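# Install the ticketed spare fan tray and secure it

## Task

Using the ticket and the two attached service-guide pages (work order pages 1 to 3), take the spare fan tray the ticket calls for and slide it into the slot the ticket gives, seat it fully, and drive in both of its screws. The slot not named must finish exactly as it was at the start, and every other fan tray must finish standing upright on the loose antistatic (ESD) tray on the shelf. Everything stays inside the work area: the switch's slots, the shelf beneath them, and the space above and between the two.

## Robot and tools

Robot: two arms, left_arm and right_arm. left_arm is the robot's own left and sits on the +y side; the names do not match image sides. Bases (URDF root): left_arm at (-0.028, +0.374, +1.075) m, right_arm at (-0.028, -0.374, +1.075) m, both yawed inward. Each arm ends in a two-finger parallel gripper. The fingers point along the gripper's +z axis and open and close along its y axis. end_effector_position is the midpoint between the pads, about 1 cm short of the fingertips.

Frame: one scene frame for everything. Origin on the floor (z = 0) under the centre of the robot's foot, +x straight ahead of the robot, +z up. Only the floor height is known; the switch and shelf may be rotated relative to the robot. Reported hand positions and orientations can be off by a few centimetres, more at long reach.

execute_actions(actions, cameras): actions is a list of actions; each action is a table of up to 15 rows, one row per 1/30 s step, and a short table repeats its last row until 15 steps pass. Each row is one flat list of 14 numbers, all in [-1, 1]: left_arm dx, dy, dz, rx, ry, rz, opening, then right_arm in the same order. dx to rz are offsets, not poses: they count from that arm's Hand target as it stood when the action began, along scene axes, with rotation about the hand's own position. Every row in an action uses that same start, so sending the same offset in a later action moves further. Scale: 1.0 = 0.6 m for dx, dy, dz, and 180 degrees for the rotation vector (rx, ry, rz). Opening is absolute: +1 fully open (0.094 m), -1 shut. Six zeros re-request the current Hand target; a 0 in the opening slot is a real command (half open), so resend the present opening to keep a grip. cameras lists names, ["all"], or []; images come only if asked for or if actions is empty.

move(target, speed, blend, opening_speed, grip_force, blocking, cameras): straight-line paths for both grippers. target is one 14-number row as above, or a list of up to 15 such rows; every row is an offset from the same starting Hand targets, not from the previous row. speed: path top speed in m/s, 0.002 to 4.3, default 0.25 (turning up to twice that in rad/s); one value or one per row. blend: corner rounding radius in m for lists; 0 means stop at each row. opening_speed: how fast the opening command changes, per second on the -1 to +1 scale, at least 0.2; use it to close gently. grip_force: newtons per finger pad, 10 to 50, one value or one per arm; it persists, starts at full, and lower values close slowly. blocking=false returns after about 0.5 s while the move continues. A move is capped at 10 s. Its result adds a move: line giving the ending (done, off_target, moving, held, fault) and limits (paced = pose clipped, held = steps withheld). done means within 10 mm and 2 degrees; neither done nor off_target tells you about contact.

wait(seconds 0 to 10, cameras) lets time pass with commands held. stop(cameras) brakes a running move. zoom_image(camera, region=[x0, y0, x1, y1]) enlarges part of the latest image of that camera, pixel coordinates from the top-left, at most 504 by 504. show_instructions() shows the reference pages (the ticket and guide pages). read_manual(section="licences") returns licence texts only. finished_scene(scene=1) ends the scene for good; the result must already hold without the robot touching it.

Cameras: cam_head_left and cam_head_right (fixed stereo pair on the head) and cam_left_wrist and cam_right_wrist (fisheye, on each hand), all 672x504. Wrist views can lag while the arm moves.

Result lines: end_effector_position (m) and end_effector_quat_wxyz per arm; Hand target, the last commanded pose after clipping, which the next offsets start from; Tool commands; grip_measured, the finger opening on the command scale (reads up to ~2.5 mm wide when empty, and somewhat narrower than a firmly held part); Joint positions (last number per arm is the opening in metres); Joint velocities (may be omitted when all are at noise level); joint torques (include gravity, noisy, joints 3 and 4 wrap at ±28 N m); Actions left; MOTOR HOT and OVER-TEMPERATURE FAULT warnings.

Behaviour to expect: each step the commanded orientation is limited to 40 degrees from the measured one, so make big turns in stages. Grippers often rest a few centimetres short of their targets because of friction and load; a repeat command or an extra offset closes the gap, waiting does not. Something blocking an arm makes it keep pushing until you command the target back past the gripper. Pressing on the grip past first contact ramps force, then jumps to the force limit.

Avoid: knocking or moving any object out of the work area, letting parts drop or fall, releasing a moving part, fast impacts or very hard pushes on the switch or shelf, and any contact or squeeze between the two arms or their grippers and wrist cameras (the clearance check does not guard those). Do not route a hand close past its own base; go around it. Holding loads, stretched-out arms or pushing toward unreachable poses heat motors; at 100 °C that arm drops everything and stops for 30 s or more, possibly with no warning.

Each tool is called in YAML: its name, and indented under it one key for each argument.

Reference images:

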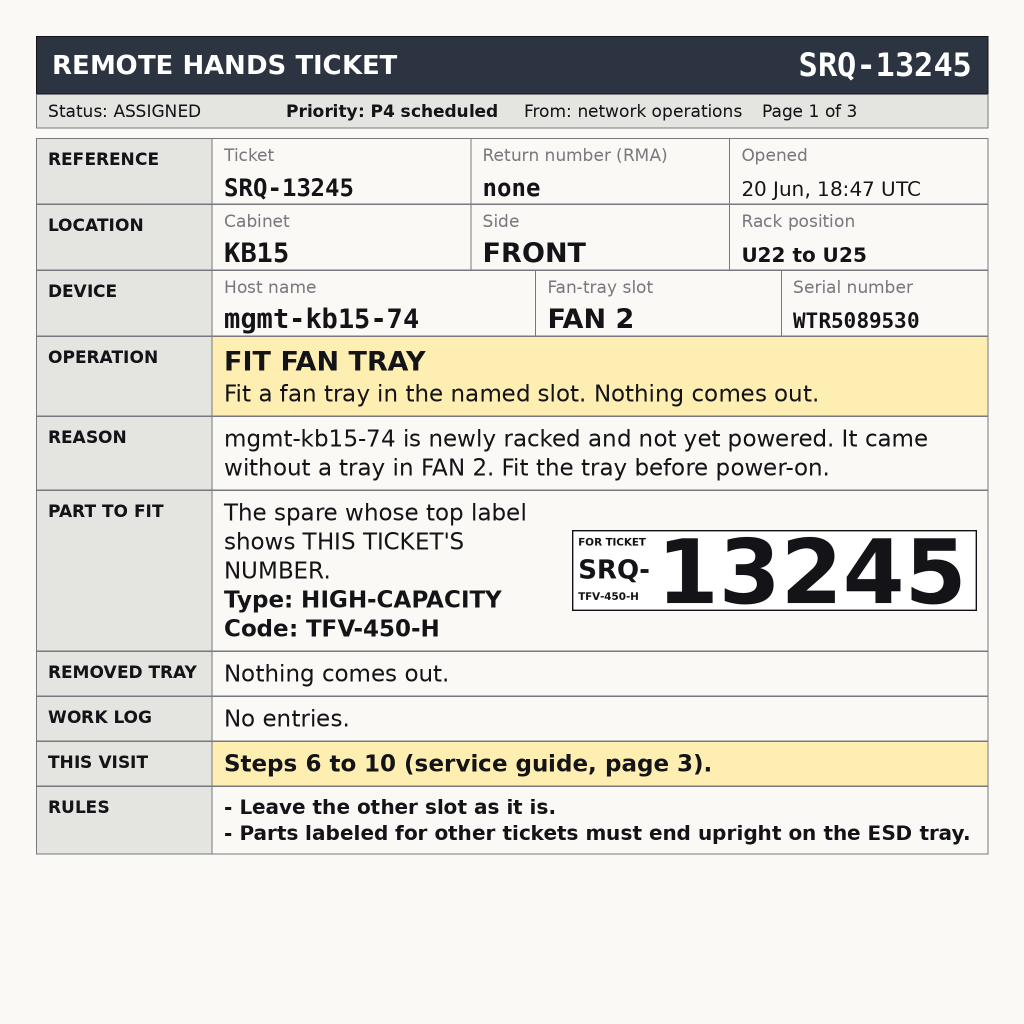

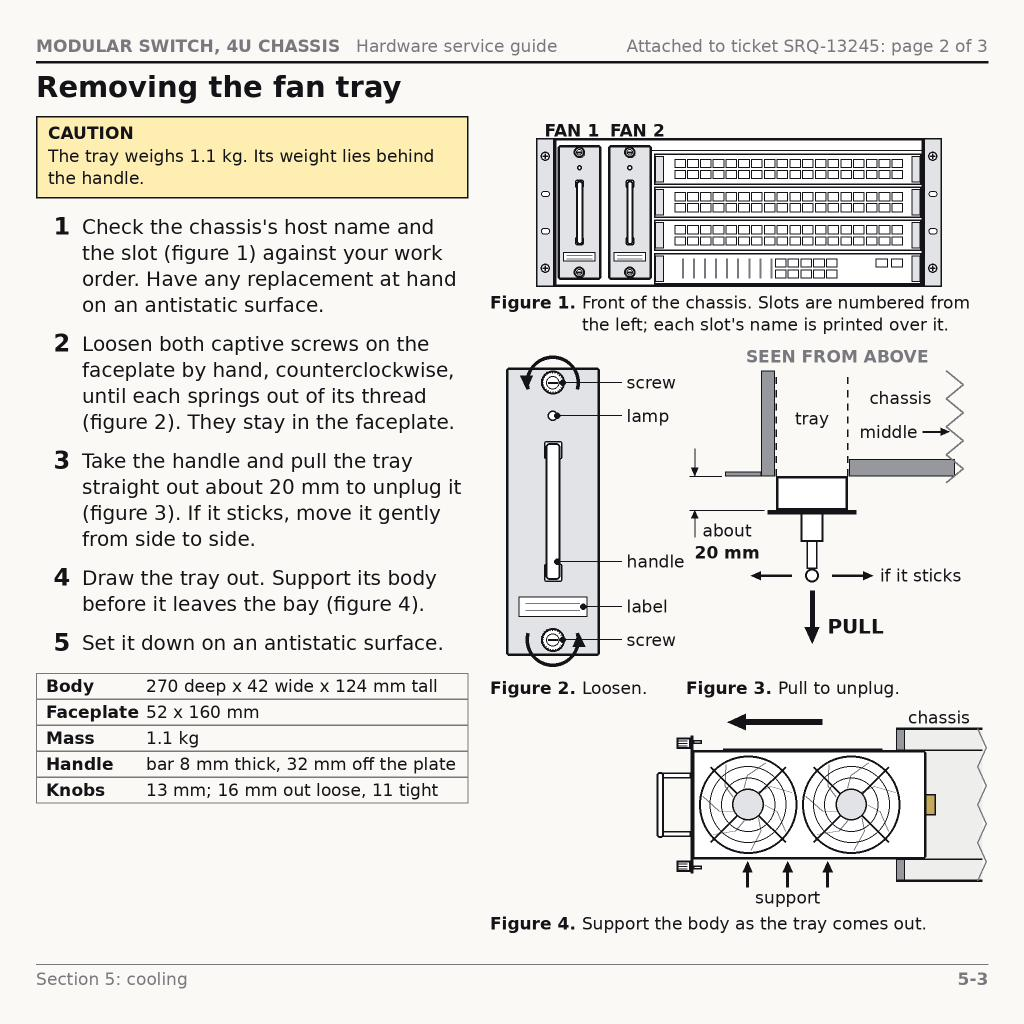

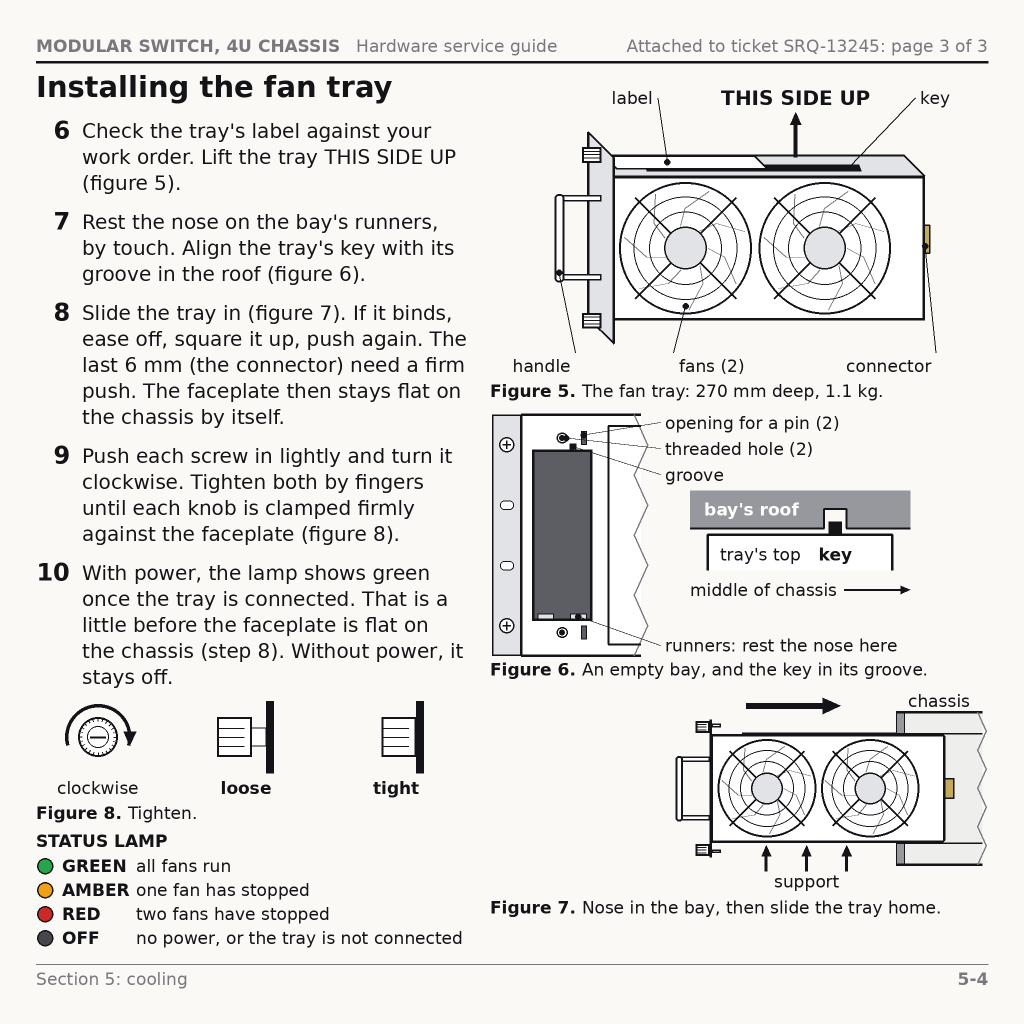

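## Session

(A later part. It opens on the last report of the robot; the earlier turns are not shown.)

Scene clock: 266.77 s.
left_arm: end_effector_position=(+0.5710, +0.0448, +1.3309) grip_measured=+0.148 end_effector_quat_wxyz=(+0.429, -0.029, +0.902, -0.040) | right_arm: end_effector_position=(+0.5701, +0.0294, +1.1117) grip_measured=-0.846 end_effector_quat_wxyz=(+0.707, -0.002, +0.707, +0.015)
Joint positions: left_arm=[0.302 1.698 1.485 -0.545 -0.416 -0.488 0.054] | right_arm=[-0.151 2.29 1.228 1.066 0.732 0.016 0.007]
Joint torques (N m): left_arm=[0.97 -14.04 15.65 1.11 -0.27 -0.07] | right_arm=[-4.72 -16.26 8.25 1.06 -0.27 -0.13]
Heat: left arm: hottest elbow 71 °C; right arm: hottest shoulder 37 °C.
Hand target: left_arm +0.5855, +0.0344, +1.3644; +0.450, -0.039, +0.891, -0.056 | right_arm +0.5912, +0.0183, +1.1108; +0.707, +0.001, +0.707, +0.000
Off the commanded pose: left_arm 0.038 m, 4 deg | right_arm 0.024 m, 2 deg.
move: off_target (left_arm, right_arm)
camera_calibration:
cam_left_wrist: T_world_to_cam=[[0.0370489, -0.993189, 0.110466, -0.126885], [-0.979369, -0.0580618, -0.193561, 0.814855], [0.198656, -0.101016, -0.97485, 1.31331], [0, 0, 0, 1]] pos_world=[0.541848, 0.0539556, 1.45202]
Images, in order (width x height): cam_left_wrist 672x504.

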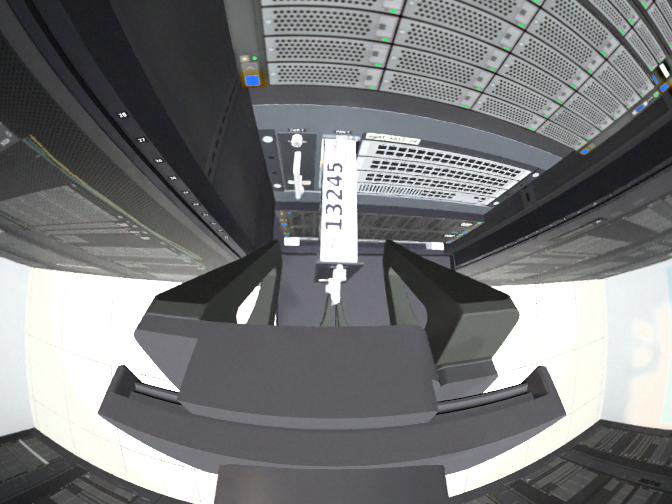

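move:
  target:
    - [0,0,0,0,0,0,0.15,-0.03,0,0.012,0,0,0,-0.94]
    - [0,0,0,0,0,0,0.15,-0.03,0.0,0.025,0,0,0,-0.94]
  speed: 0.05
  cameras: ["cam_right_wrist"]

Scene clock: 268.50 s.
left_arm: end_effector_position=(+0.5710, +0.0448, +1.3309) grip_measured=+0.148 end_effector_quat_wxyz=(+0.429, -0.029, +0.902, -0.040) | right_arm: end_effector_position=(+0.5694, +0.0268, +1.1123) grip_measured=-0.846 end_effector_quat_wxyz=(+0.705, -0.001, +0.709, +0.011)
Joint positions: left_arm=[0.302 1.698 1.485 -0.545 -0.416 -0.488 0.054] | right_arm=[-0.152 2.283 1.222 1.056 0.739 0.016 0.007]
Joint torques (N m): left_arm=[0.97 -14.68 15.36 0.92 -0.22 -0.08] | right_arm=[-3.08 -19.25 5.01 1.52 0.28 -0.13]
Heat: left arm: hottest elbow 70 °C; right arm: hottest shoulder 37 °C.
Hand target: left_arm +0.5855, +0.0344, +1.3644; +0.450, -0.039, +0.891, -0.056 | right_arm +0.5732, +0.0185, +1.1259; +0.707, +0.001, +0.707, +0.001
Off the commanded pose: left_arm 0.038 m, 4 deg | right_arm 0.016 m, 1 deg.
move: off_target (left_arm, right_arm)
camera_calibration:
cam_right_wrist: T_world_to_cam=[[0.00293869, -0.99993, -0.0114293, 0.0353091], [-0.570872, 0.0077064, -0.821003, 1.24478], [0.821034, 0.00893734, -0.57081, 0.29853], [0, 0, 0, 1]] pos_world=[0.465403, 0.0230458, 1.19277]
Images, in order (width x height): cam_right_wrist 672x504.

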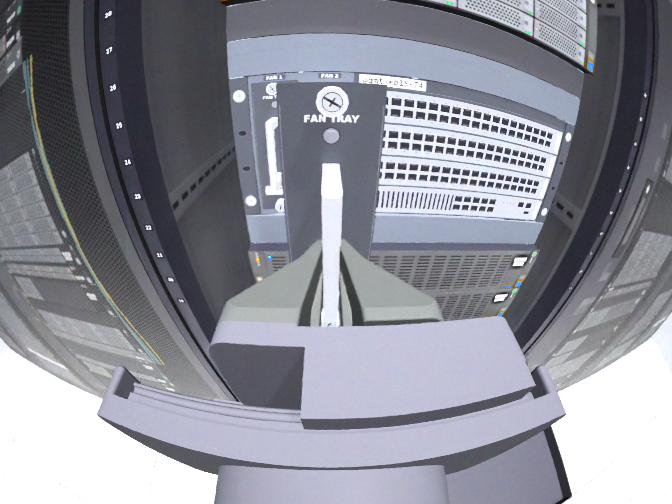

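move:
  target: [0,0,0,0,0,0,0.15,0.0,0.0,0.015,0,0,0,-0.94]
  speed: 0.03
  cameras: ["cam_left_wrist"]

Scene clock: 270.00 s.
left_arm: end_effector_position=(+0.5710, +0.0448, +1.3309) grip_measured=+0.148 end_effector_quat_wxyz=(+0.429, -0.029, +0.902, -0.040) | right_arm: end_effector_position=(+0.5687, +0.0252, +1.1125) grip_measured=-0.846 end_effector_quat_wxyz=(+0.701, -0.003, +0.713, +0.008)
Joint positions: left_arm=[0.302 1.698 1.485 -0.545 -0.416 -0.488 0.054] | right_arm=[-0.153 2.273 1.215 1.036 0.739 0.022 0.007]
Joint torques (N m): left_arm=[0.73 -14.27 15.51 1.09 -0.27 -0.06] | right_arm=[-3.02 -19.78 5.24 1.69 0.28 -0.19]
Heat: left arm: hottest elbow 70 °C; right arm: hottest shoulder 37 °C.
Hand target: left_arm +0.5855, +0.0344, +1.3644; +0.450, -0.039, +0.891, -0.056 | right_arm +0.5731, +0.0184, +1.1346; +0.707, +0.001, +0.707, +0.000
Off the commanded pose: left_arm 0.038 m, 4 deg | right_arm 0.024 m, 1 deg.
move: off_target (left_arm, right_arm)
camera_calibration:
cam_left_wrist: T_world_to_cam=[[0.0370489, -0.993189, 0.110466, -0.126885], [-0.979369, -0.0580618, -0.193561, 0.814855], [0.198656, -0.101016, -0.97485, 1.31331], [0, 0, 0, 1]] pos_world=[0.541848, 0.0539556, 1.45202]
Images, in order (width x height): cam_left_wrist 672x504.

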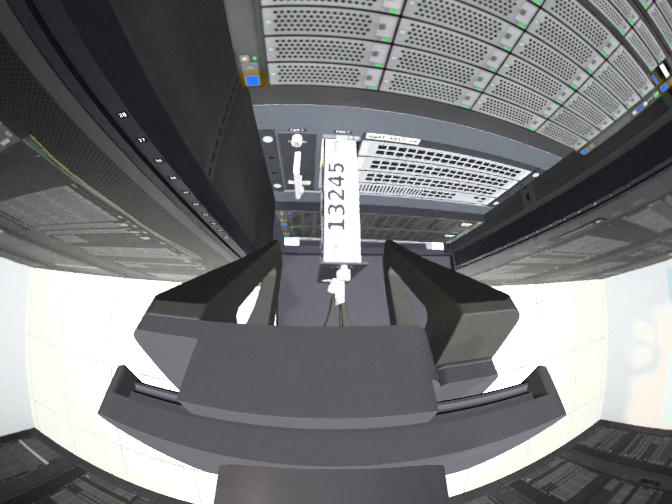

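move:
  target: [0,0,0,0,0,0,0.15,0.0,0.003,0.02,0,0,0,-0.94]
  speed: 0.03
  cameras: ["cam_left_wrist"]

zoom_image:
  camera: "cam_left_wrist"
  region: [240, 100, 440, 270]

zoom_image:
  camera: "cam_left_wrist"
  region: [300, 120, 380, 180]

Scene clock: 271.77 s.
left_arm: end_effector_position=(+0.5710, +0.0448, +1.3309) grip_measured=+0.148 end_effector_quat_wxyz=(+0.429, -0.029, +0.902, -0.040) | right_arm: end_effector_position=(+0.5687, +0.0236, +1.1159) grip_measured=-0.846 end_effector_quat_wxyz=(+0.696, -0.005, +0.718, +0.004)
Joint positions: left_arm=[0.302 1.698 1.485 -0.545 -0.416 -0.488 0.054] | right_arm=[-0.154 2.256 1.208 1.009 0.74 0.024 0.007]
Joint torques (N m): left_arm=[0.67 -13.98 15.38 1.14 -0.32 -0.05] | right_arm=[-2.73 -20.42 5.68 1.88 0.33 -0.22]
Heat: left arm: hottest elbow 69 °C; right arm: hottest shoulder 37 °C.
Hand target: left_arm +0.5855, +0.0344, +1.3644; +0.450, -0.039, +0.891, -0.056 | right_arm +0.5733, +0.0201, +1.1468; +0.707, +0.001, +0.707, +0.001
Off the commanded pose: left_arm 0.038 m, 4 deg | right_arm 0.031 m, 2 deg.
move: off_target (left_arm, right_arm)
camera_calibration:
cam_left_wrist: T_world_to_cam=[[0.0370489, -0.993189, 0.110466, -0.126885], [-0.979369, -0.0580618, -0.193561, 0.814855], [0.198656, -0.101016, -0.97485, 1.31331], [0, 0, 0, 1]] pos_world=[0.541848, 0.0539556, 1.45202]
Images, in order (width x height): cam_left_wrist 672x504.

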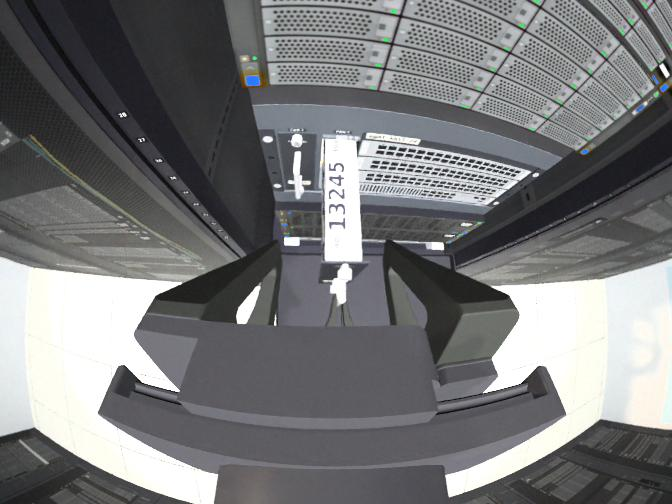

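Scaled by 2.520 from the camera's 672x504 image, which has a finer 960x720 frame.

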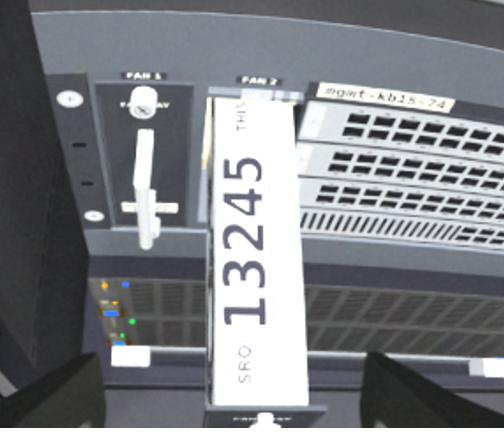

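Scaled by 6.300 from the camera's 672x504 image, which has a finer 960x720 frame.

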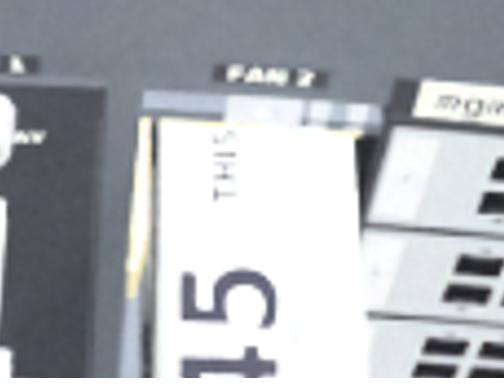

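move:
  target: [0,0,0,0,0,0,0.15,0.04,0.004,0.0,0,0,0,-0.94]
  speed: 0.05
  cameras: ["cam_left_wrist"]

zoom_image:
  camera: "cam_left_wrist"
  region: [240, 100, 440, 270]

Scene clock: 273.33 s.
left_arm: end_effector_position=(+0.5710, +0.0448, +1.3309) grip_measured=+0.148 end_effector_quat_wxyz=(+0.429, -0.029, +0.902, -0.040) | right_arm: end_effector_position=(+0.5695, +0.0238, +1.1134) grip_measured=-0.846 end_effector_quat_wxyz=(+0.692, -0.009, +0.722, +0.004)
Joint positions: left_arm=[0.302 1.698 1.485 -0.545 -0.416 -0.488 0.054] | right_arm=[-0.157 2.255 1.208 0.991 0.731 0.03 0.007]
Joint torques (N m): left_arm=[0.32 -13.92 15.38 1.29 -0.22 -0.06] | right_arm=[-4.37 -18.67 9.99 1.17 -0.25 -0.28]
Heat: left arm: hottest elbow 69 °C; right arm: hottest shoulder 37 °C.
Hand target: left_arm +0.5855, +0.0344, +1.3644; +0.450, -0.039, +0.891, -0.056 | right_arm +0.5972, +0.0226, +1.1468; +0.707, +0.001, +0.707, +0.001
Off the commanded pose: left_arm 0.038 m, 4 deg | right_arm 0.043 m, 3 deg.
move: off_target (left_arm, right_arm)
camera_calibration:
cam_left_wrist: T_world_to_cam=[[0.0370489, -0.993189, 0.110466, -0.126885], [-0.979369, -0.0580618, -0.193561, 0.814855], [0.198656, -0.101016, -0.97485, 1.31331], [0, 0, 0, 1]] pos_world=[0.541848, 0.0539556, 1.45202]
Images, in order (width x height): cam_left_wrist 672x504.

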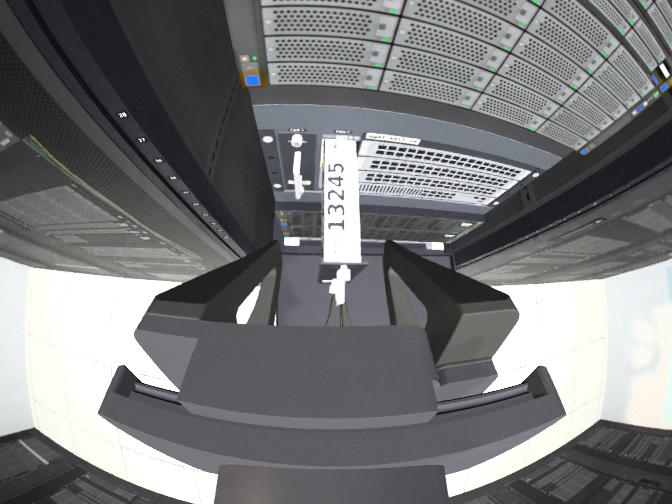

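Scaled by 2.520 from the camera's 672x504 image, which has a finer 960x720 frame.

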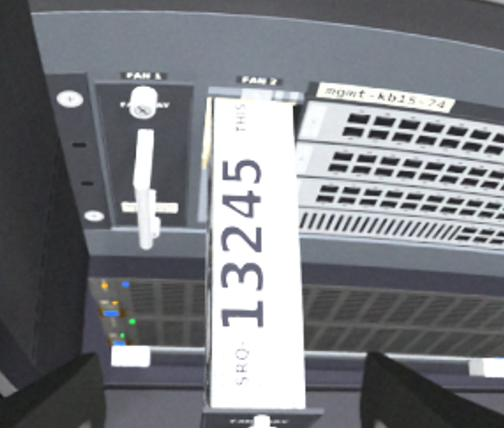

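move:
  target:
    - [0,0,0,0,0,0,0.15,-0.035,0.0,0.0,0,0,0,-0.94]
    - [0,0,0,0,0,0,0.15,-0.035,0.0,0.02,0,0,0,-0.94]
  speed: 0.05
  cameras: ["cam_right_wrist"]

zoom_image:
  camera: "cam_right_wrist"
  region: [230, 50, 450, 270]

Scene clock: 276.17 s.
left_arm: end_effector_position=(+0.5710, +0.0448, +1.3309) grip_measured=+0.148 end_effector_quat_wxyz=(+0.429, -0.029, +0.902, -0.040) | right_arm: end_effector_position=(+0.5697, +0.0219, +1.1167) grip_measured=-0.846 end_effector_quat_wxyz=(+0.691, -0.005, +0.723, +0.000)
Joint positions: left_arm=[0.302 1.698 1.485 -0.545 -0.416 -0.488 0.054] | right_arm=[-0.157 2.245 1.207 0.977 0.743 0.034 0.007]
Joint torques (N m): left_arm=[0.26 -13.8 15.31 1.37 -0.24 -0.03] | right_arm=[-2.55 -21.07 6.45 2 0.25 -0.3]
Heat: left arm: hottest elbow 68 °C; right arm: hottest shoulder 37 °C.
Hand target: left_arm +0.5855, +0.0344, +1.3644; +0.450, -0.039, +0.891, -0.056 | right_arm +0.5762, +0.0226, +1.1586; +0.707, +0.001, +0.707, +0.001
Off the commanded pose: left_arm 0.038 m, 4 deg | right_arm 0.043 m, 3 deg.
move: off_target (left_arm, right_arm)
camera_calibration:
cam_right_wrist: T_world_to_cam=[[-0.00589659, -0.999943, 0.00888052, 0.0128608], [-0.603865, -0.00351793, -0.797079, 1.24084], [0.797065, -0.0100627, -0.60381, 0.351712], [0, 0, 0, 1]] pos_world=[0.469042, 0.0207644, 1.2013]
Images, in order (width x height): cam_right_wrist 672x504.

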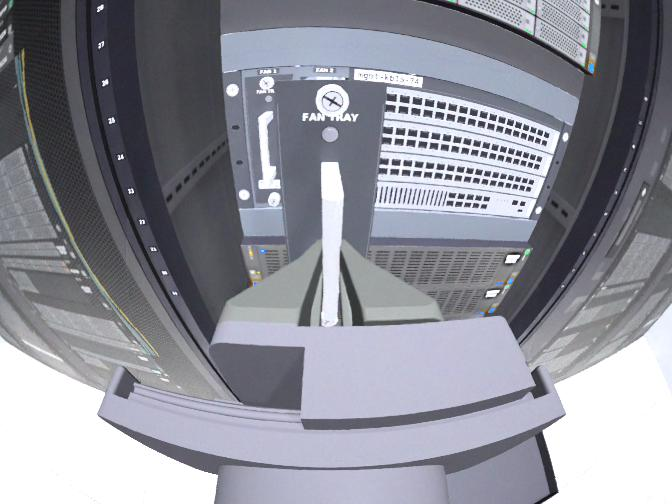

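Scaled by 2.291 from the camera's 672x504 image, which has a finer 960x720 frame.

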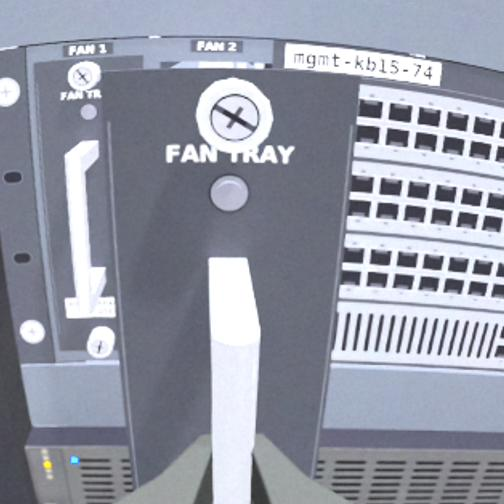

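move:
  target:
    - [0,0,0,0,0,0,0.15,0.04,0.02,-0.005,0,0,0,-0.94]
    - [0,0,0,0,0,0,0.15,0.045,-0.01,0.0,0,0,0,-0.94]
    - [0,0,0,0,0,0,0.15,0.05,0.02,-0.005,0,0,0,-0.94]
    - [0,0,0,0,0,0,0.15,0.05,-0.0,0.0,0,0,0,-0.94]
  speed: 0.05
  blend: 0.002
  cameras: ["cam_left_wrist"]

zoom_image:
  camera: "cam_left_wrist"
  region: [240, 100, 440, 270]

Scene clock: 279.50 s.
left_arm: end_effector_position=(+0.5710, +0.0448, +1.3309) grip_measured=+0.148 end_effector_quat_wxyz=(+0.429, -0.029, +0.902, -0.040) | right_arm: end_effector_position=(+0.5772, +0.0244, +1.1169) grip_measured=-0.846 end_effector_quat_wxyz=(+0.686, -0.012, +0.728, +0.001)
Joint positions: left_arm=[0.302 1.698 1.485 -0.545 -0.416 -0.488 0.054] | right_arm=[-0.165 2.245 1.226 0.94 0.724 0.036 0.007]
Joint torques (N m): left_arm=[0.26 -13.68 15.53 1.05 -0.21 -0.05] | right_arm=[-4.54 -19.31 10.21 1.94 -0.31 -0.33]
Heat: left arm: hottest elbow 67 °C; right arm: hottest shoulder 38 °C.
Hand target: left_arm +0.5855, +0.0344, +1.3644; +0.450, -0.039, +0.891, -0.056 | right_arm +0.6062, +0.0225, +1.1587; +0.707, +0.001, +0.707, +0.001
Off the commanded pose: left_arm 0.038 m, 4 deg | right_arm 0.051 m, 4 deg.
move: off_target (left_arm, right_arm)
camera_calibration:
cam_left_wrist: T_world_to_cam=[[0.0370489, -0.993189, 0.110466, -0.126885], [-0.979369, -0.0580618, -0.193561, 0.814855], [0.198656, -0.101016, -0.97485, 1.31331], [0, 0, 0, 1]] pos_world=[0.541848, 0.0539556, 1.45202]
Images, in order (width x height): cam_left_wrist 672x504.

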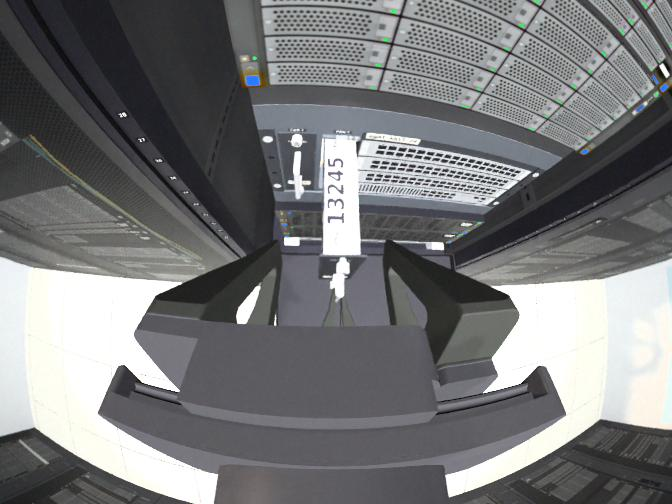

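Scaled by 2.520 from the camera's 672x504 image, which has a finer 960x720 frame.

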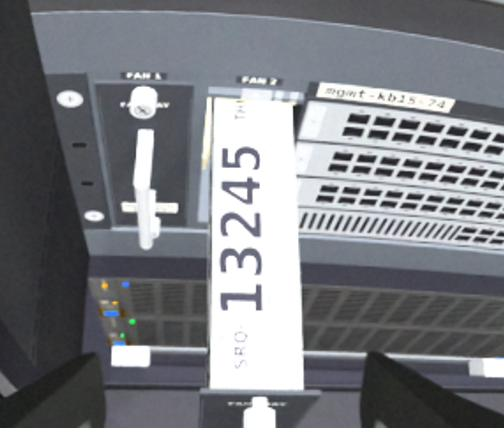

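move:
  target:
    - [0,0,0,0,0,0,0.15,0.015,0.02,-0.005,0,0,0,-0.94]
    - [0,0,0,0,0,0,0.15,0.025,-0.01,0.0,0,0,0,-0.94]
    - [0,0,0,0,0,0,0.15,0.035,0.02,-0.005,0,0,0,-0.94]
    - [0,0,0,0,0,0,0.15,0.045,-0.01,0.0,0,0,0,-0.94]
    - [0,0,0,0,0,0,0.15,0.05,0.02,-0.005,0,0,0,-0.94]
    - [0,0,0,0,0,0,0.15,0.05,-0.0,0.0,0,0,0,-0.94]
  speed: 0.07
  blend: 0.002
  cameras: ["cam_left_wrist"]

zoom_image:
  camera: "cam_left_wrist"
  region: [240, 100, 440, 270]

Scene clock: 282.00 s.
left_arm: end_effector_position=(+0.5710, +0.0448, +1.3309) grip_measured=+0.148 end_effector_quat_wxyz=(+0.429, -0.029, +0.902, -0.040) | right_arm: end_effector_position=(+0.5959, +0.0255, +1.1192) grip_measured=-0.846 end_effector_quat_wxyz=(+0.682, -0.016, +0.731, +0.002)
Joint positions: left_arm=[0.302 1.698 1.485 -0.545 -0.416 -0.488 0.054] | right_arm=[-0.186 2.254 1.271 0.893 0.695 0.038 0.007]
Joint torques (N m): left_arm=[0.73 -14.27 15.36 1.2 -0.22 -0.05] | right_arm=[-5.25 -18.14 12.62 2.17 -0.38 -0.36]
Heat: left arm: hottest elbow 66 °C; right arm: hottest shoulder 38 °C.
Hand target: left_arm +0.5855, +0.0344, +1.3644; +0.450, -0.039, +0.891, -0.056 | right_arm +0.6363, +0.0225, +1.1588; +0.707, +0.001, +0.707, +0.001
Off the commanded pose: left_arm 0.038 m, 4 deg | right_arm 0.056 m, 4 deg.
move: off_target (left_arm, right_arm)
camera_calibration:
cam_left_wrist: T_world_to_cam=[[0.0370489, -0.993189, 0.110466, -0.126885], [-0.979369, -0.0580618, -0.193561, 0.814855], [0.198656, -0.101016, -0.97485, 1.31331], [0, 0, 0, 1]] pos_world=[0.541848, 0.0539556, 1.45202]
Images, in order (width x height): cam_left_wrist 672x504.

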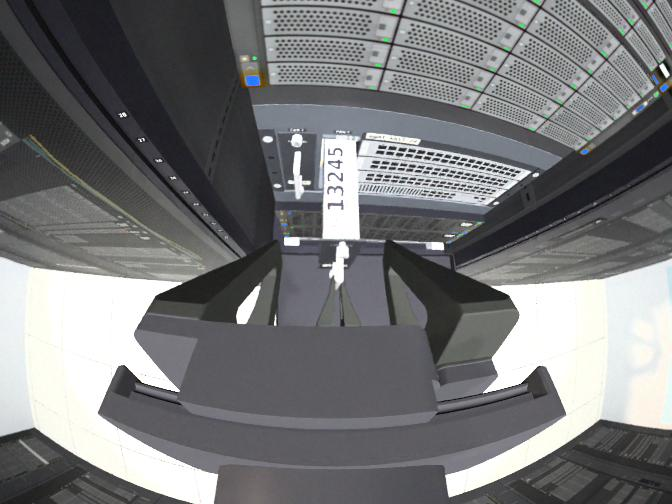

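Scaled by 2.520 from the camera's 672x504 image, which has a finer 960x720 frame.

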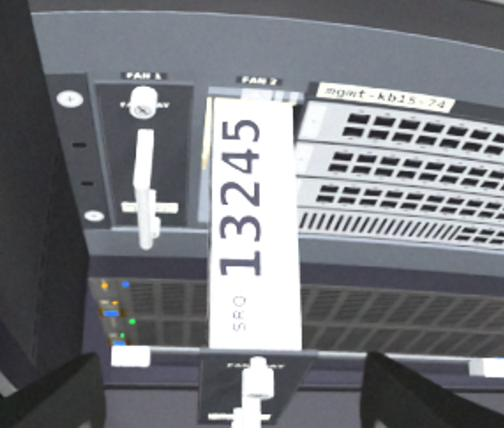

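move:
  target:
    - [0,0,0,0,0,0,0.15,0.015,0.018,-0.015,0,-0.02,0,-0.94]
    - [0,0,0,0,0,0,0.15,0.025,-0.01,-0.01,0,-0.02,0,-0.94]
    - [0,0,0,0,0,0,0.15,0.035,0.02,-0.015,0,-0.02,0,-0.94]
    - [0,0,0,0,0,0,0.15,0.045,-0.01,-0.01,0,-0.02,0,-0.94]
    - [0,0,0,0,0,0,0.15,0.055,0.02,-0.015,0,-0.02,0,-0.94]
    - [0,0,0,0,0,0,0.15,0.06,0.003,-0.01,0,-0.02,0,-0.94]
  speed: 0.07
  blend: 0.002
  cameras: ["cam_left_wrist","cam_right_wrist"]

zoom_image:
  camera: "cam_left_wrist"
  region: [240, 100, 440, 270]

Scene clock: 284.87 s.
left_arm: end_effector_position=(+0.5710, +0.0448, +1.3309) grip_measured=+0.148 end_effector_quat_wxyz=(+0.429, -0.029, +0.902, -0.040) | right_arm: end_effector_position=(+0.6402, +0.0253, +1.1210) grip_measured=-0.846 end_effector_quat_wxyz=(+0.707, -0.012, +0.707, +0.004)
Joint positions: left_arm=[0.302 1.698 1.485 -0.545 -0.416 -0.488 0.054] | right_arm=[-0.232 2.34 1.398 0.943 0.652 -0.013 0.007]
Joint torques (N m): left_arm=[0.97 -14.33 15.39 1.13 -0.25 -0.01] | right_arm=[-4.25 -18.43 12.67 2.19 -0.11 -0.32]
Heat: left arm: hottest elbow 65 °C; right arm: hottest shoulder 38 °C.
Hand target: left_arm +0.5855, +0.0344, +1.3644; +0.450, -0.039, +0.891, -0.056 | right_arm +0.6721, +0.0244, +1.1526; +0.729, +0.001, +0.684, +0.000
Off the commanded pose: left_arm 0.038 m, 4 deg | right_arm 0.045 m, 4 deg.
move: off_target (left_arm, right_arm)
camera_calibration:
cam_left_wrist: T_world_to_cam=[[0.0370489, -0.993189, 0.110466, -0.126885], [-0.979369, -0.0580618, -0.193561, 0.814855], [0.198656, -0.101016, -0.97485, 1.31331], [0, 0, 0, 1]] pos_world=[0.541848, 0.0539556, 1.45202]
cam_right_wrist: T_world_to_cam=[[0.00942449, -0.999879, 0.0123621, 0.00289728], [-0.565948, -0.0155256, -0.824295, 1.29339], [0.824387, 0.000772264, -0.566026, 0.238088], [0, 0, 0, 1]] pos_world=[0.535687, 0.0227938, 1.20086]
Images, in order (width x height): cam_left_wrist 672x504, cam_right_wrist 672x504.

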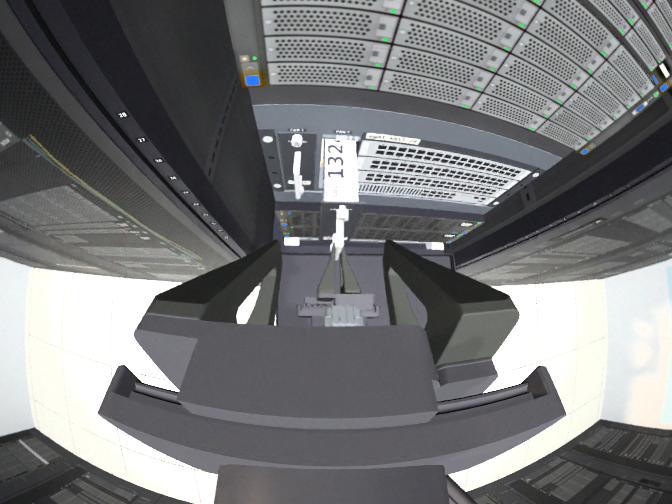

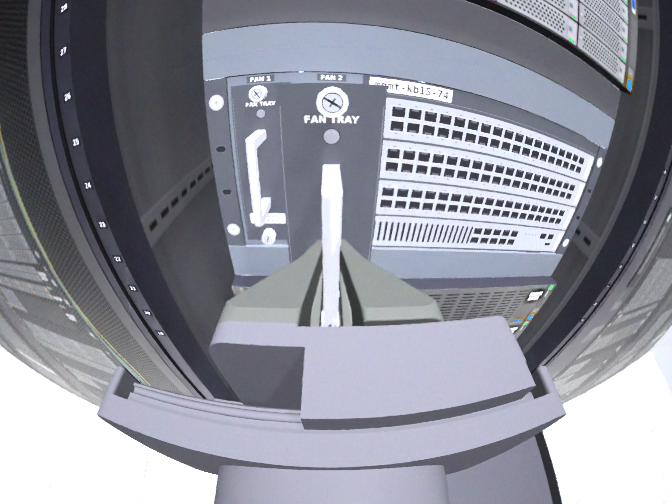

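Scaled by 2.520 from the camera's 672x504 image, which has a finer 960x720 frame.

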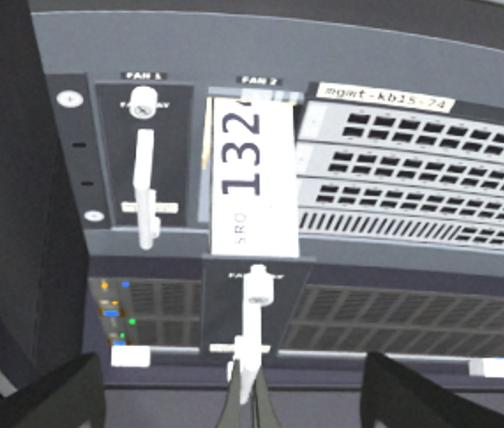

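move:
  target:
    - [0,0,0,0,0,0,0.15,0.02,0.018,-0.012,0,0,0,-0.94]
    - [0,0,0,0,0,0,0.15,0.035,-0.01,-0.012,0,0,0,-0.94]
    - [0,0,0,0,0,0,0.15,0.05,0.02,-0.012,0,0,0,-0.94]
    - [0,0,0,0,0,0,0.15,0.065,-0.01,-0.012,0,0,0,-0.94]
    - [0,0,0,0,0,0,0.15,0.08,0.02,-0.012,0,0,0,-0.94]
    - [0,0,0,0,0,0,0.15,0.09,0.004,-0.012,0,0,0,-0.94]
  speed: 0.07
  blend: 0.002
  cameras: ["cam_left_wrist","cam_right_wrist"]

Scene clock: 287.60 s.
left_arm: end_effector_position=(+0.5710, +0.0448, +1.3309) grip_measured=+0.148 end_effector_quat_wxyz=(+0.429, -0.029, +0.902, -0.040) | right_arm: end_effector_position=(+0.6979, +0.0284, +1.1234) grip_measured=-0.846 end_effector_quat_wxyz=(+0.712, -0.007, +0.702, +0.005)
Joint positions: left_arm=[0.302 1.698 1.485 -0.545 -0.416 -0.488 0.054] | right_arm=[-0.28 2.422 1.586 0.856 0.611 -0.014 0.007]
Joint torques (N m): left_arm=[0.38 -13.98 15.5 1.32 -0.26 -0.05] | right_arm=[-3.9 -18.9 13.45 1.94 -0.25 -0.26]
Heat: left arm: hottest elbow 65 °C; right arm: hottest elbow 39 °C.
Hand target: left_arm +0.5855, +0.0344, +1.3644; +0.450, -0.039, +0.891, -0.056 | right_arm +0.7262, +0.0268, +1.1456; +0.729, +0.001, +0.684, +0.001
Off the commanded pose: left_arm 0.038 m, 4 deg | right_arm 0.036 m, 3 deg.
move: off_target (left_arm, right_arm)
camera_calibration:
cam_left_wrist: T_world_to_cam=[[0.0370489, -0.993189, 0.110466, -0.126885], [-0.979369, -0.0580618, -0.193561, 0.814855], [0.198656, -0.101016, -0.97485, 1.31331], [0, 0, 0, 1]] pos_world=[0.541848, 0.0539556, 1.45202]
cam_right_wrist: T_world_to_cam=[[0.00241157, -0.99999, 0.00385497, 0.0198397], [-0.554467, -0.00454526, -0.832193, 1.32866], [0.832202, -0.000130558, -0.554473, 0.173416], [0, 0, 0, 1]] pos_world=[0.592334, 0.0259012, 1.20178]
Images, in order (width x height): cam_left_wrist 672x504, cam_right_wrist 672x504.

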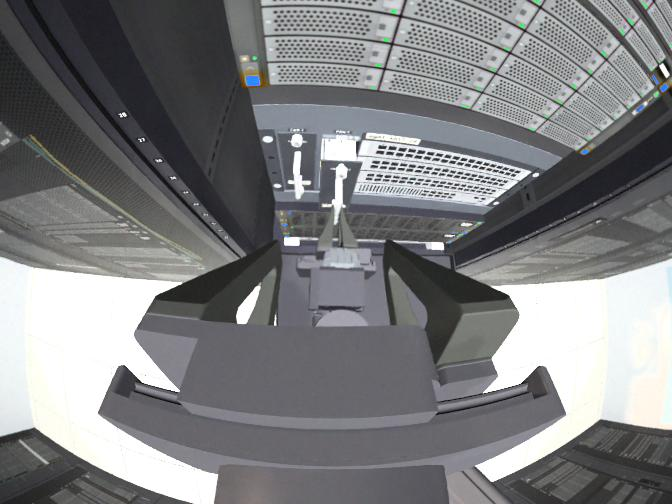

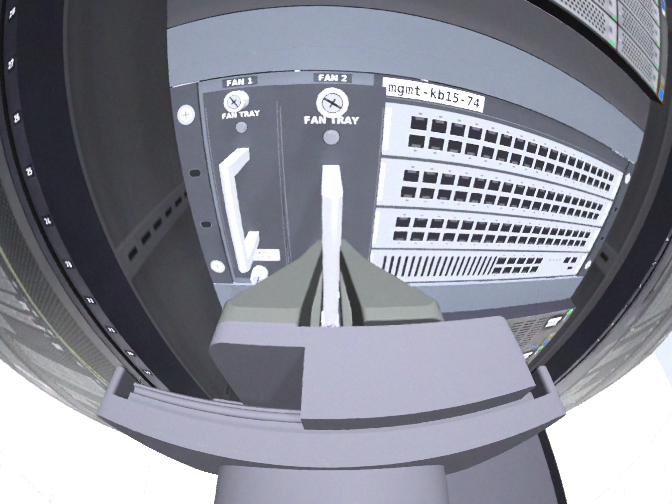

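move:
  target:
    - [0,0,0,0,0,0,0.15,0.02,0.016,-0.006,0,0,0,-0.94]
    - [0,0,0,0,0,0,0.15,0.035,-0.006,-0.006,0,0,0,-0.94]
    - [0,0,0,0,0,0,0.15,0.05,0.016,-0.006,0,0,0,-0.94]
    - [0,0,0,0,0,0,0.15,0.06,0.003,-0.006,0,0,0,-0.94]
  speed: 0.06
  blend: 0.002
  cameras: ["cam_left_wrist","cam_right_wrist"]

zoom_image:
  camera: "cam_left_wrist"
  region: [290, 110, 400, 220]

Scene clock: 289.80 s.
left_arm: end_effector_position=(+0.5710, +0.0448, +1.3309) grip_measured=+0.148 end_effector_quat_wxyz=(+0.429, -0.029, +0.902, -0.040) | right_arm: end_effector_position=(+0.7337, +0.0296, +1.1248) grip_measured=-0.846 end_effector_quat_wxyz=(+0.715, -0.001, +0.699, +0.005)
Joint positions: left_arm=[0.302 1.698 1.485 -0.545 -0.416 -0.488 0.054] | right_arm=[-0.307 2.481 1.716 0.793 0.592 -0.011 0.007]
Joint torques (N m): left_arm=[0.26 -14.56 15.32 1.13 -0.23 -0.08] | right_arm=[-3.84 -19.14 14.48 1.55 -0.52 -0.28]
Heat: left arm: hottest elbow 64 °C; right arm: hottest elbow 39 °C.
Hand target: left_arm +0.5855, +0.0344, +1.3644; +0.450, -0.039, +0.891, -0.056 | right_arm +0.7621, +0.0287, +1.1420; +0.729, +0.001, +0.684, +0.001
Off the commanded pose: left_arm 0.038 m, 4 deg | right_arm 0.033 m, 2 deg.
move: off_target (left_arm, right_arm)
camera_calibration:
cam_left_wrist: T_world_to_cam=[[0.0370489, -0.993189, 0.110466, -0.126885], [-0.979369, -0.0580618, -0.193561, 0.814855], [0.198656, -0.101016, -0.97485, 1.31331], [0, 0, 0, 1]] pos_world=[0.541848, 0.0539556, 1.45202]
cam_right_wrist: T_world_to_cam=[[-0.00474318, -0.999979, -0.00444745, 0.035635], [-0.548076, 0.00631963, -0.836405, 1.34938], [0.836415, -0.00152968, -0.548094, 0.134181], [0, 0, 0, 1]] pos_world=[0.627503, 0.0273119, 1.20233]
Images, in order (width x height): cam_left_wrist 672x504, cam_right_wrist 672x504.

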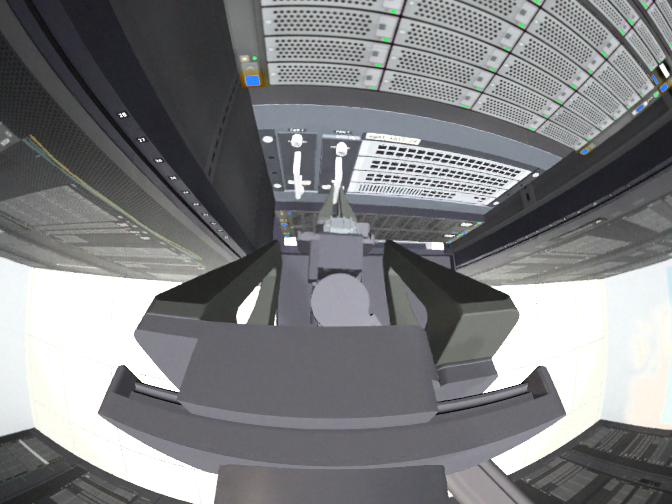

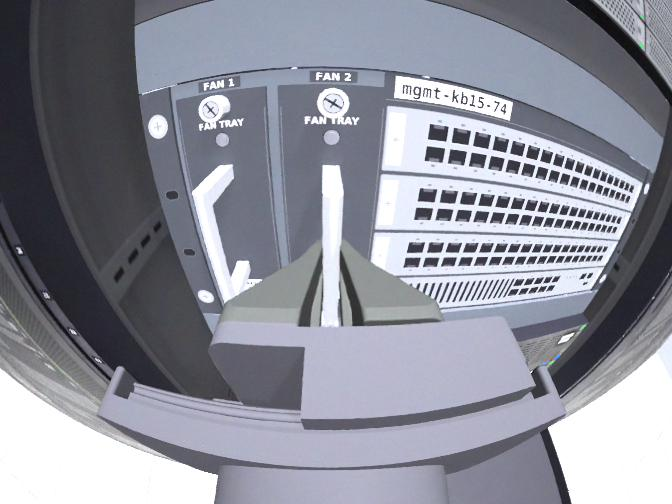

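Scaled by 4.582 from the camera's 672x504 image, which has a finer 960x720 frame.

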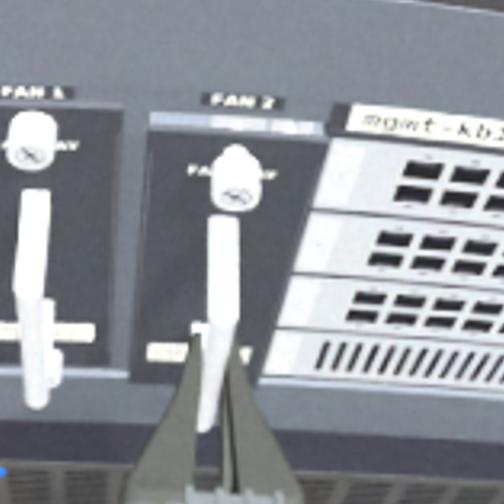

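move:
  target:
    - [0,0,0,0,0,0,0.15,0.03,0.012,0,0,0,0,-0.94]
    - [0,0,0,0,0,0,0.15,0.05,-0.004,0,0,0,0,-0.94]
    - [0,0,0,0,0,0,0.15,0.07,0.004,0,0,0,0,-0.94]
  speed: 0.05
  blend: 0.002
  cameras: ["cam_left_wrist","cam_right_wrist"]

zoom_image:
  camera: "cam_left_wrist"
  region: [290, 110, 400, 220]

Scene clock: 291.83 s.
left_arm: end_effector_position=(+0.5710, +0.0448, +1.3309) grip_measured=+0.148 end_effector_quat_wxyz=(+0.429, -0.029, +0.902, -0.040) | right_arm: end_effector_position=(+0.7439, +0.0285, +1.1247) grip_measured=-0.846 end_effector_quat_wxyz=(+0.714, +0.007, +0.700, -0.002)
Joint positions: left_arm=[0.302 1.698 1.485 -0.545 -0.416 -0.488 0.054] | right_arm=[-0.312 2.499 1.76 0.764 0.608 -0.007 0.007]
Joint torques (N m): left_arm=[0.15 -13.98 15.61 1.05 -0.25 0.01] | right_arm=[-5.66 -17.14 20.08 0.06 -2.29 -0.31]
Heat: left arm: hottest elbow 64 °C; right arm: hottest elbow 40 °C.
Hand target: left_arm +0.5855, +0.0344, +1.3644; +0.450, -0.039, +0.891, -0.056 | right_arm +0.8041, +0.0311, +1.1418; +0.729, +0.001, +0.684, +0.001
Off the commanded pose: left_arm 0.038 m, 4 deg | right_arm 0.063 m, 3 deg.
move: off_target (left_arm, right_arm)
camera_calibration:
cam_left_wrist: T_world_to_cam=[[0.0370489, -0.993189, 0.110466, -0.126885], [-0.979369, -0.0580618, -0.193561, 0.814855], [0.198656, -0.101016, -0.97485, 1.31331], [0, 0, 0, 1]] pos_world=[0.541848, 0.0539556, 1.45202]
cam_right_wrist: T_world_to_cam=[[-0.0260154, -0.999643, -0.00602647, 0.0521541], [-0.55067, 0.0193619, -0.834498, 1.35433], [0.834317, -0.0183912, -0.550977, 0.130944], [0, 0, 0, 1]] pos_world=[0.637899, 0.0283212, 1.20265]
Images, in order (width x height): cam_left_wrist 672x504, cam_right_wrist 672x504.

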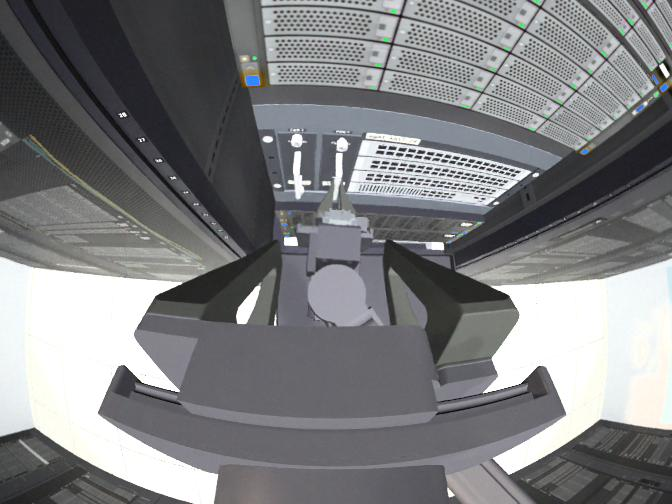

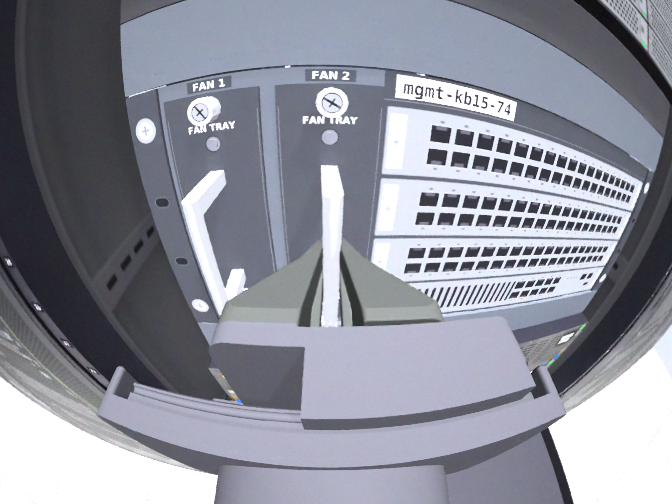

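Scaled by 4.582 from the camera's 672x504 image, which has a finer 960x720 frame.

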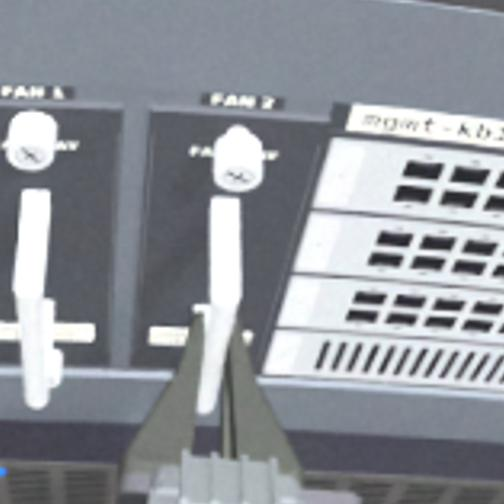

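zoom_image:
  camera: "cam_right_wrist"
  region: [150, 60, 430, 280]

zoom_image:
  camera: "cam_left_wrist"
  region: [280, 120, 360, 180]

Scaled by 1.800 from the camera's 672x504 image, which has a finer 960x720 frame.

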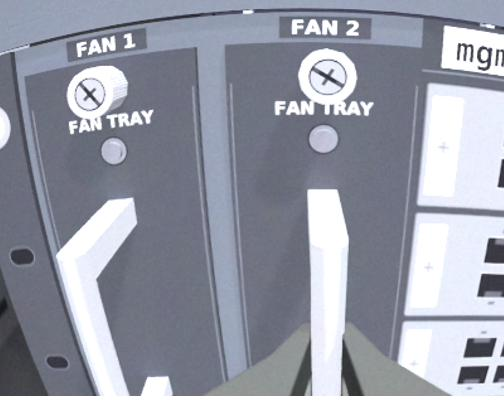

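Scaled by 6.300 from the camera's 672x504 image, which has a finer 960x720 frame.

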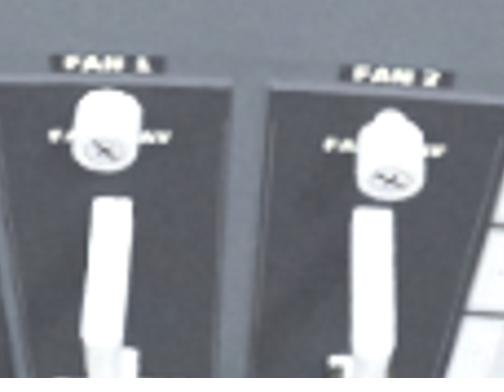

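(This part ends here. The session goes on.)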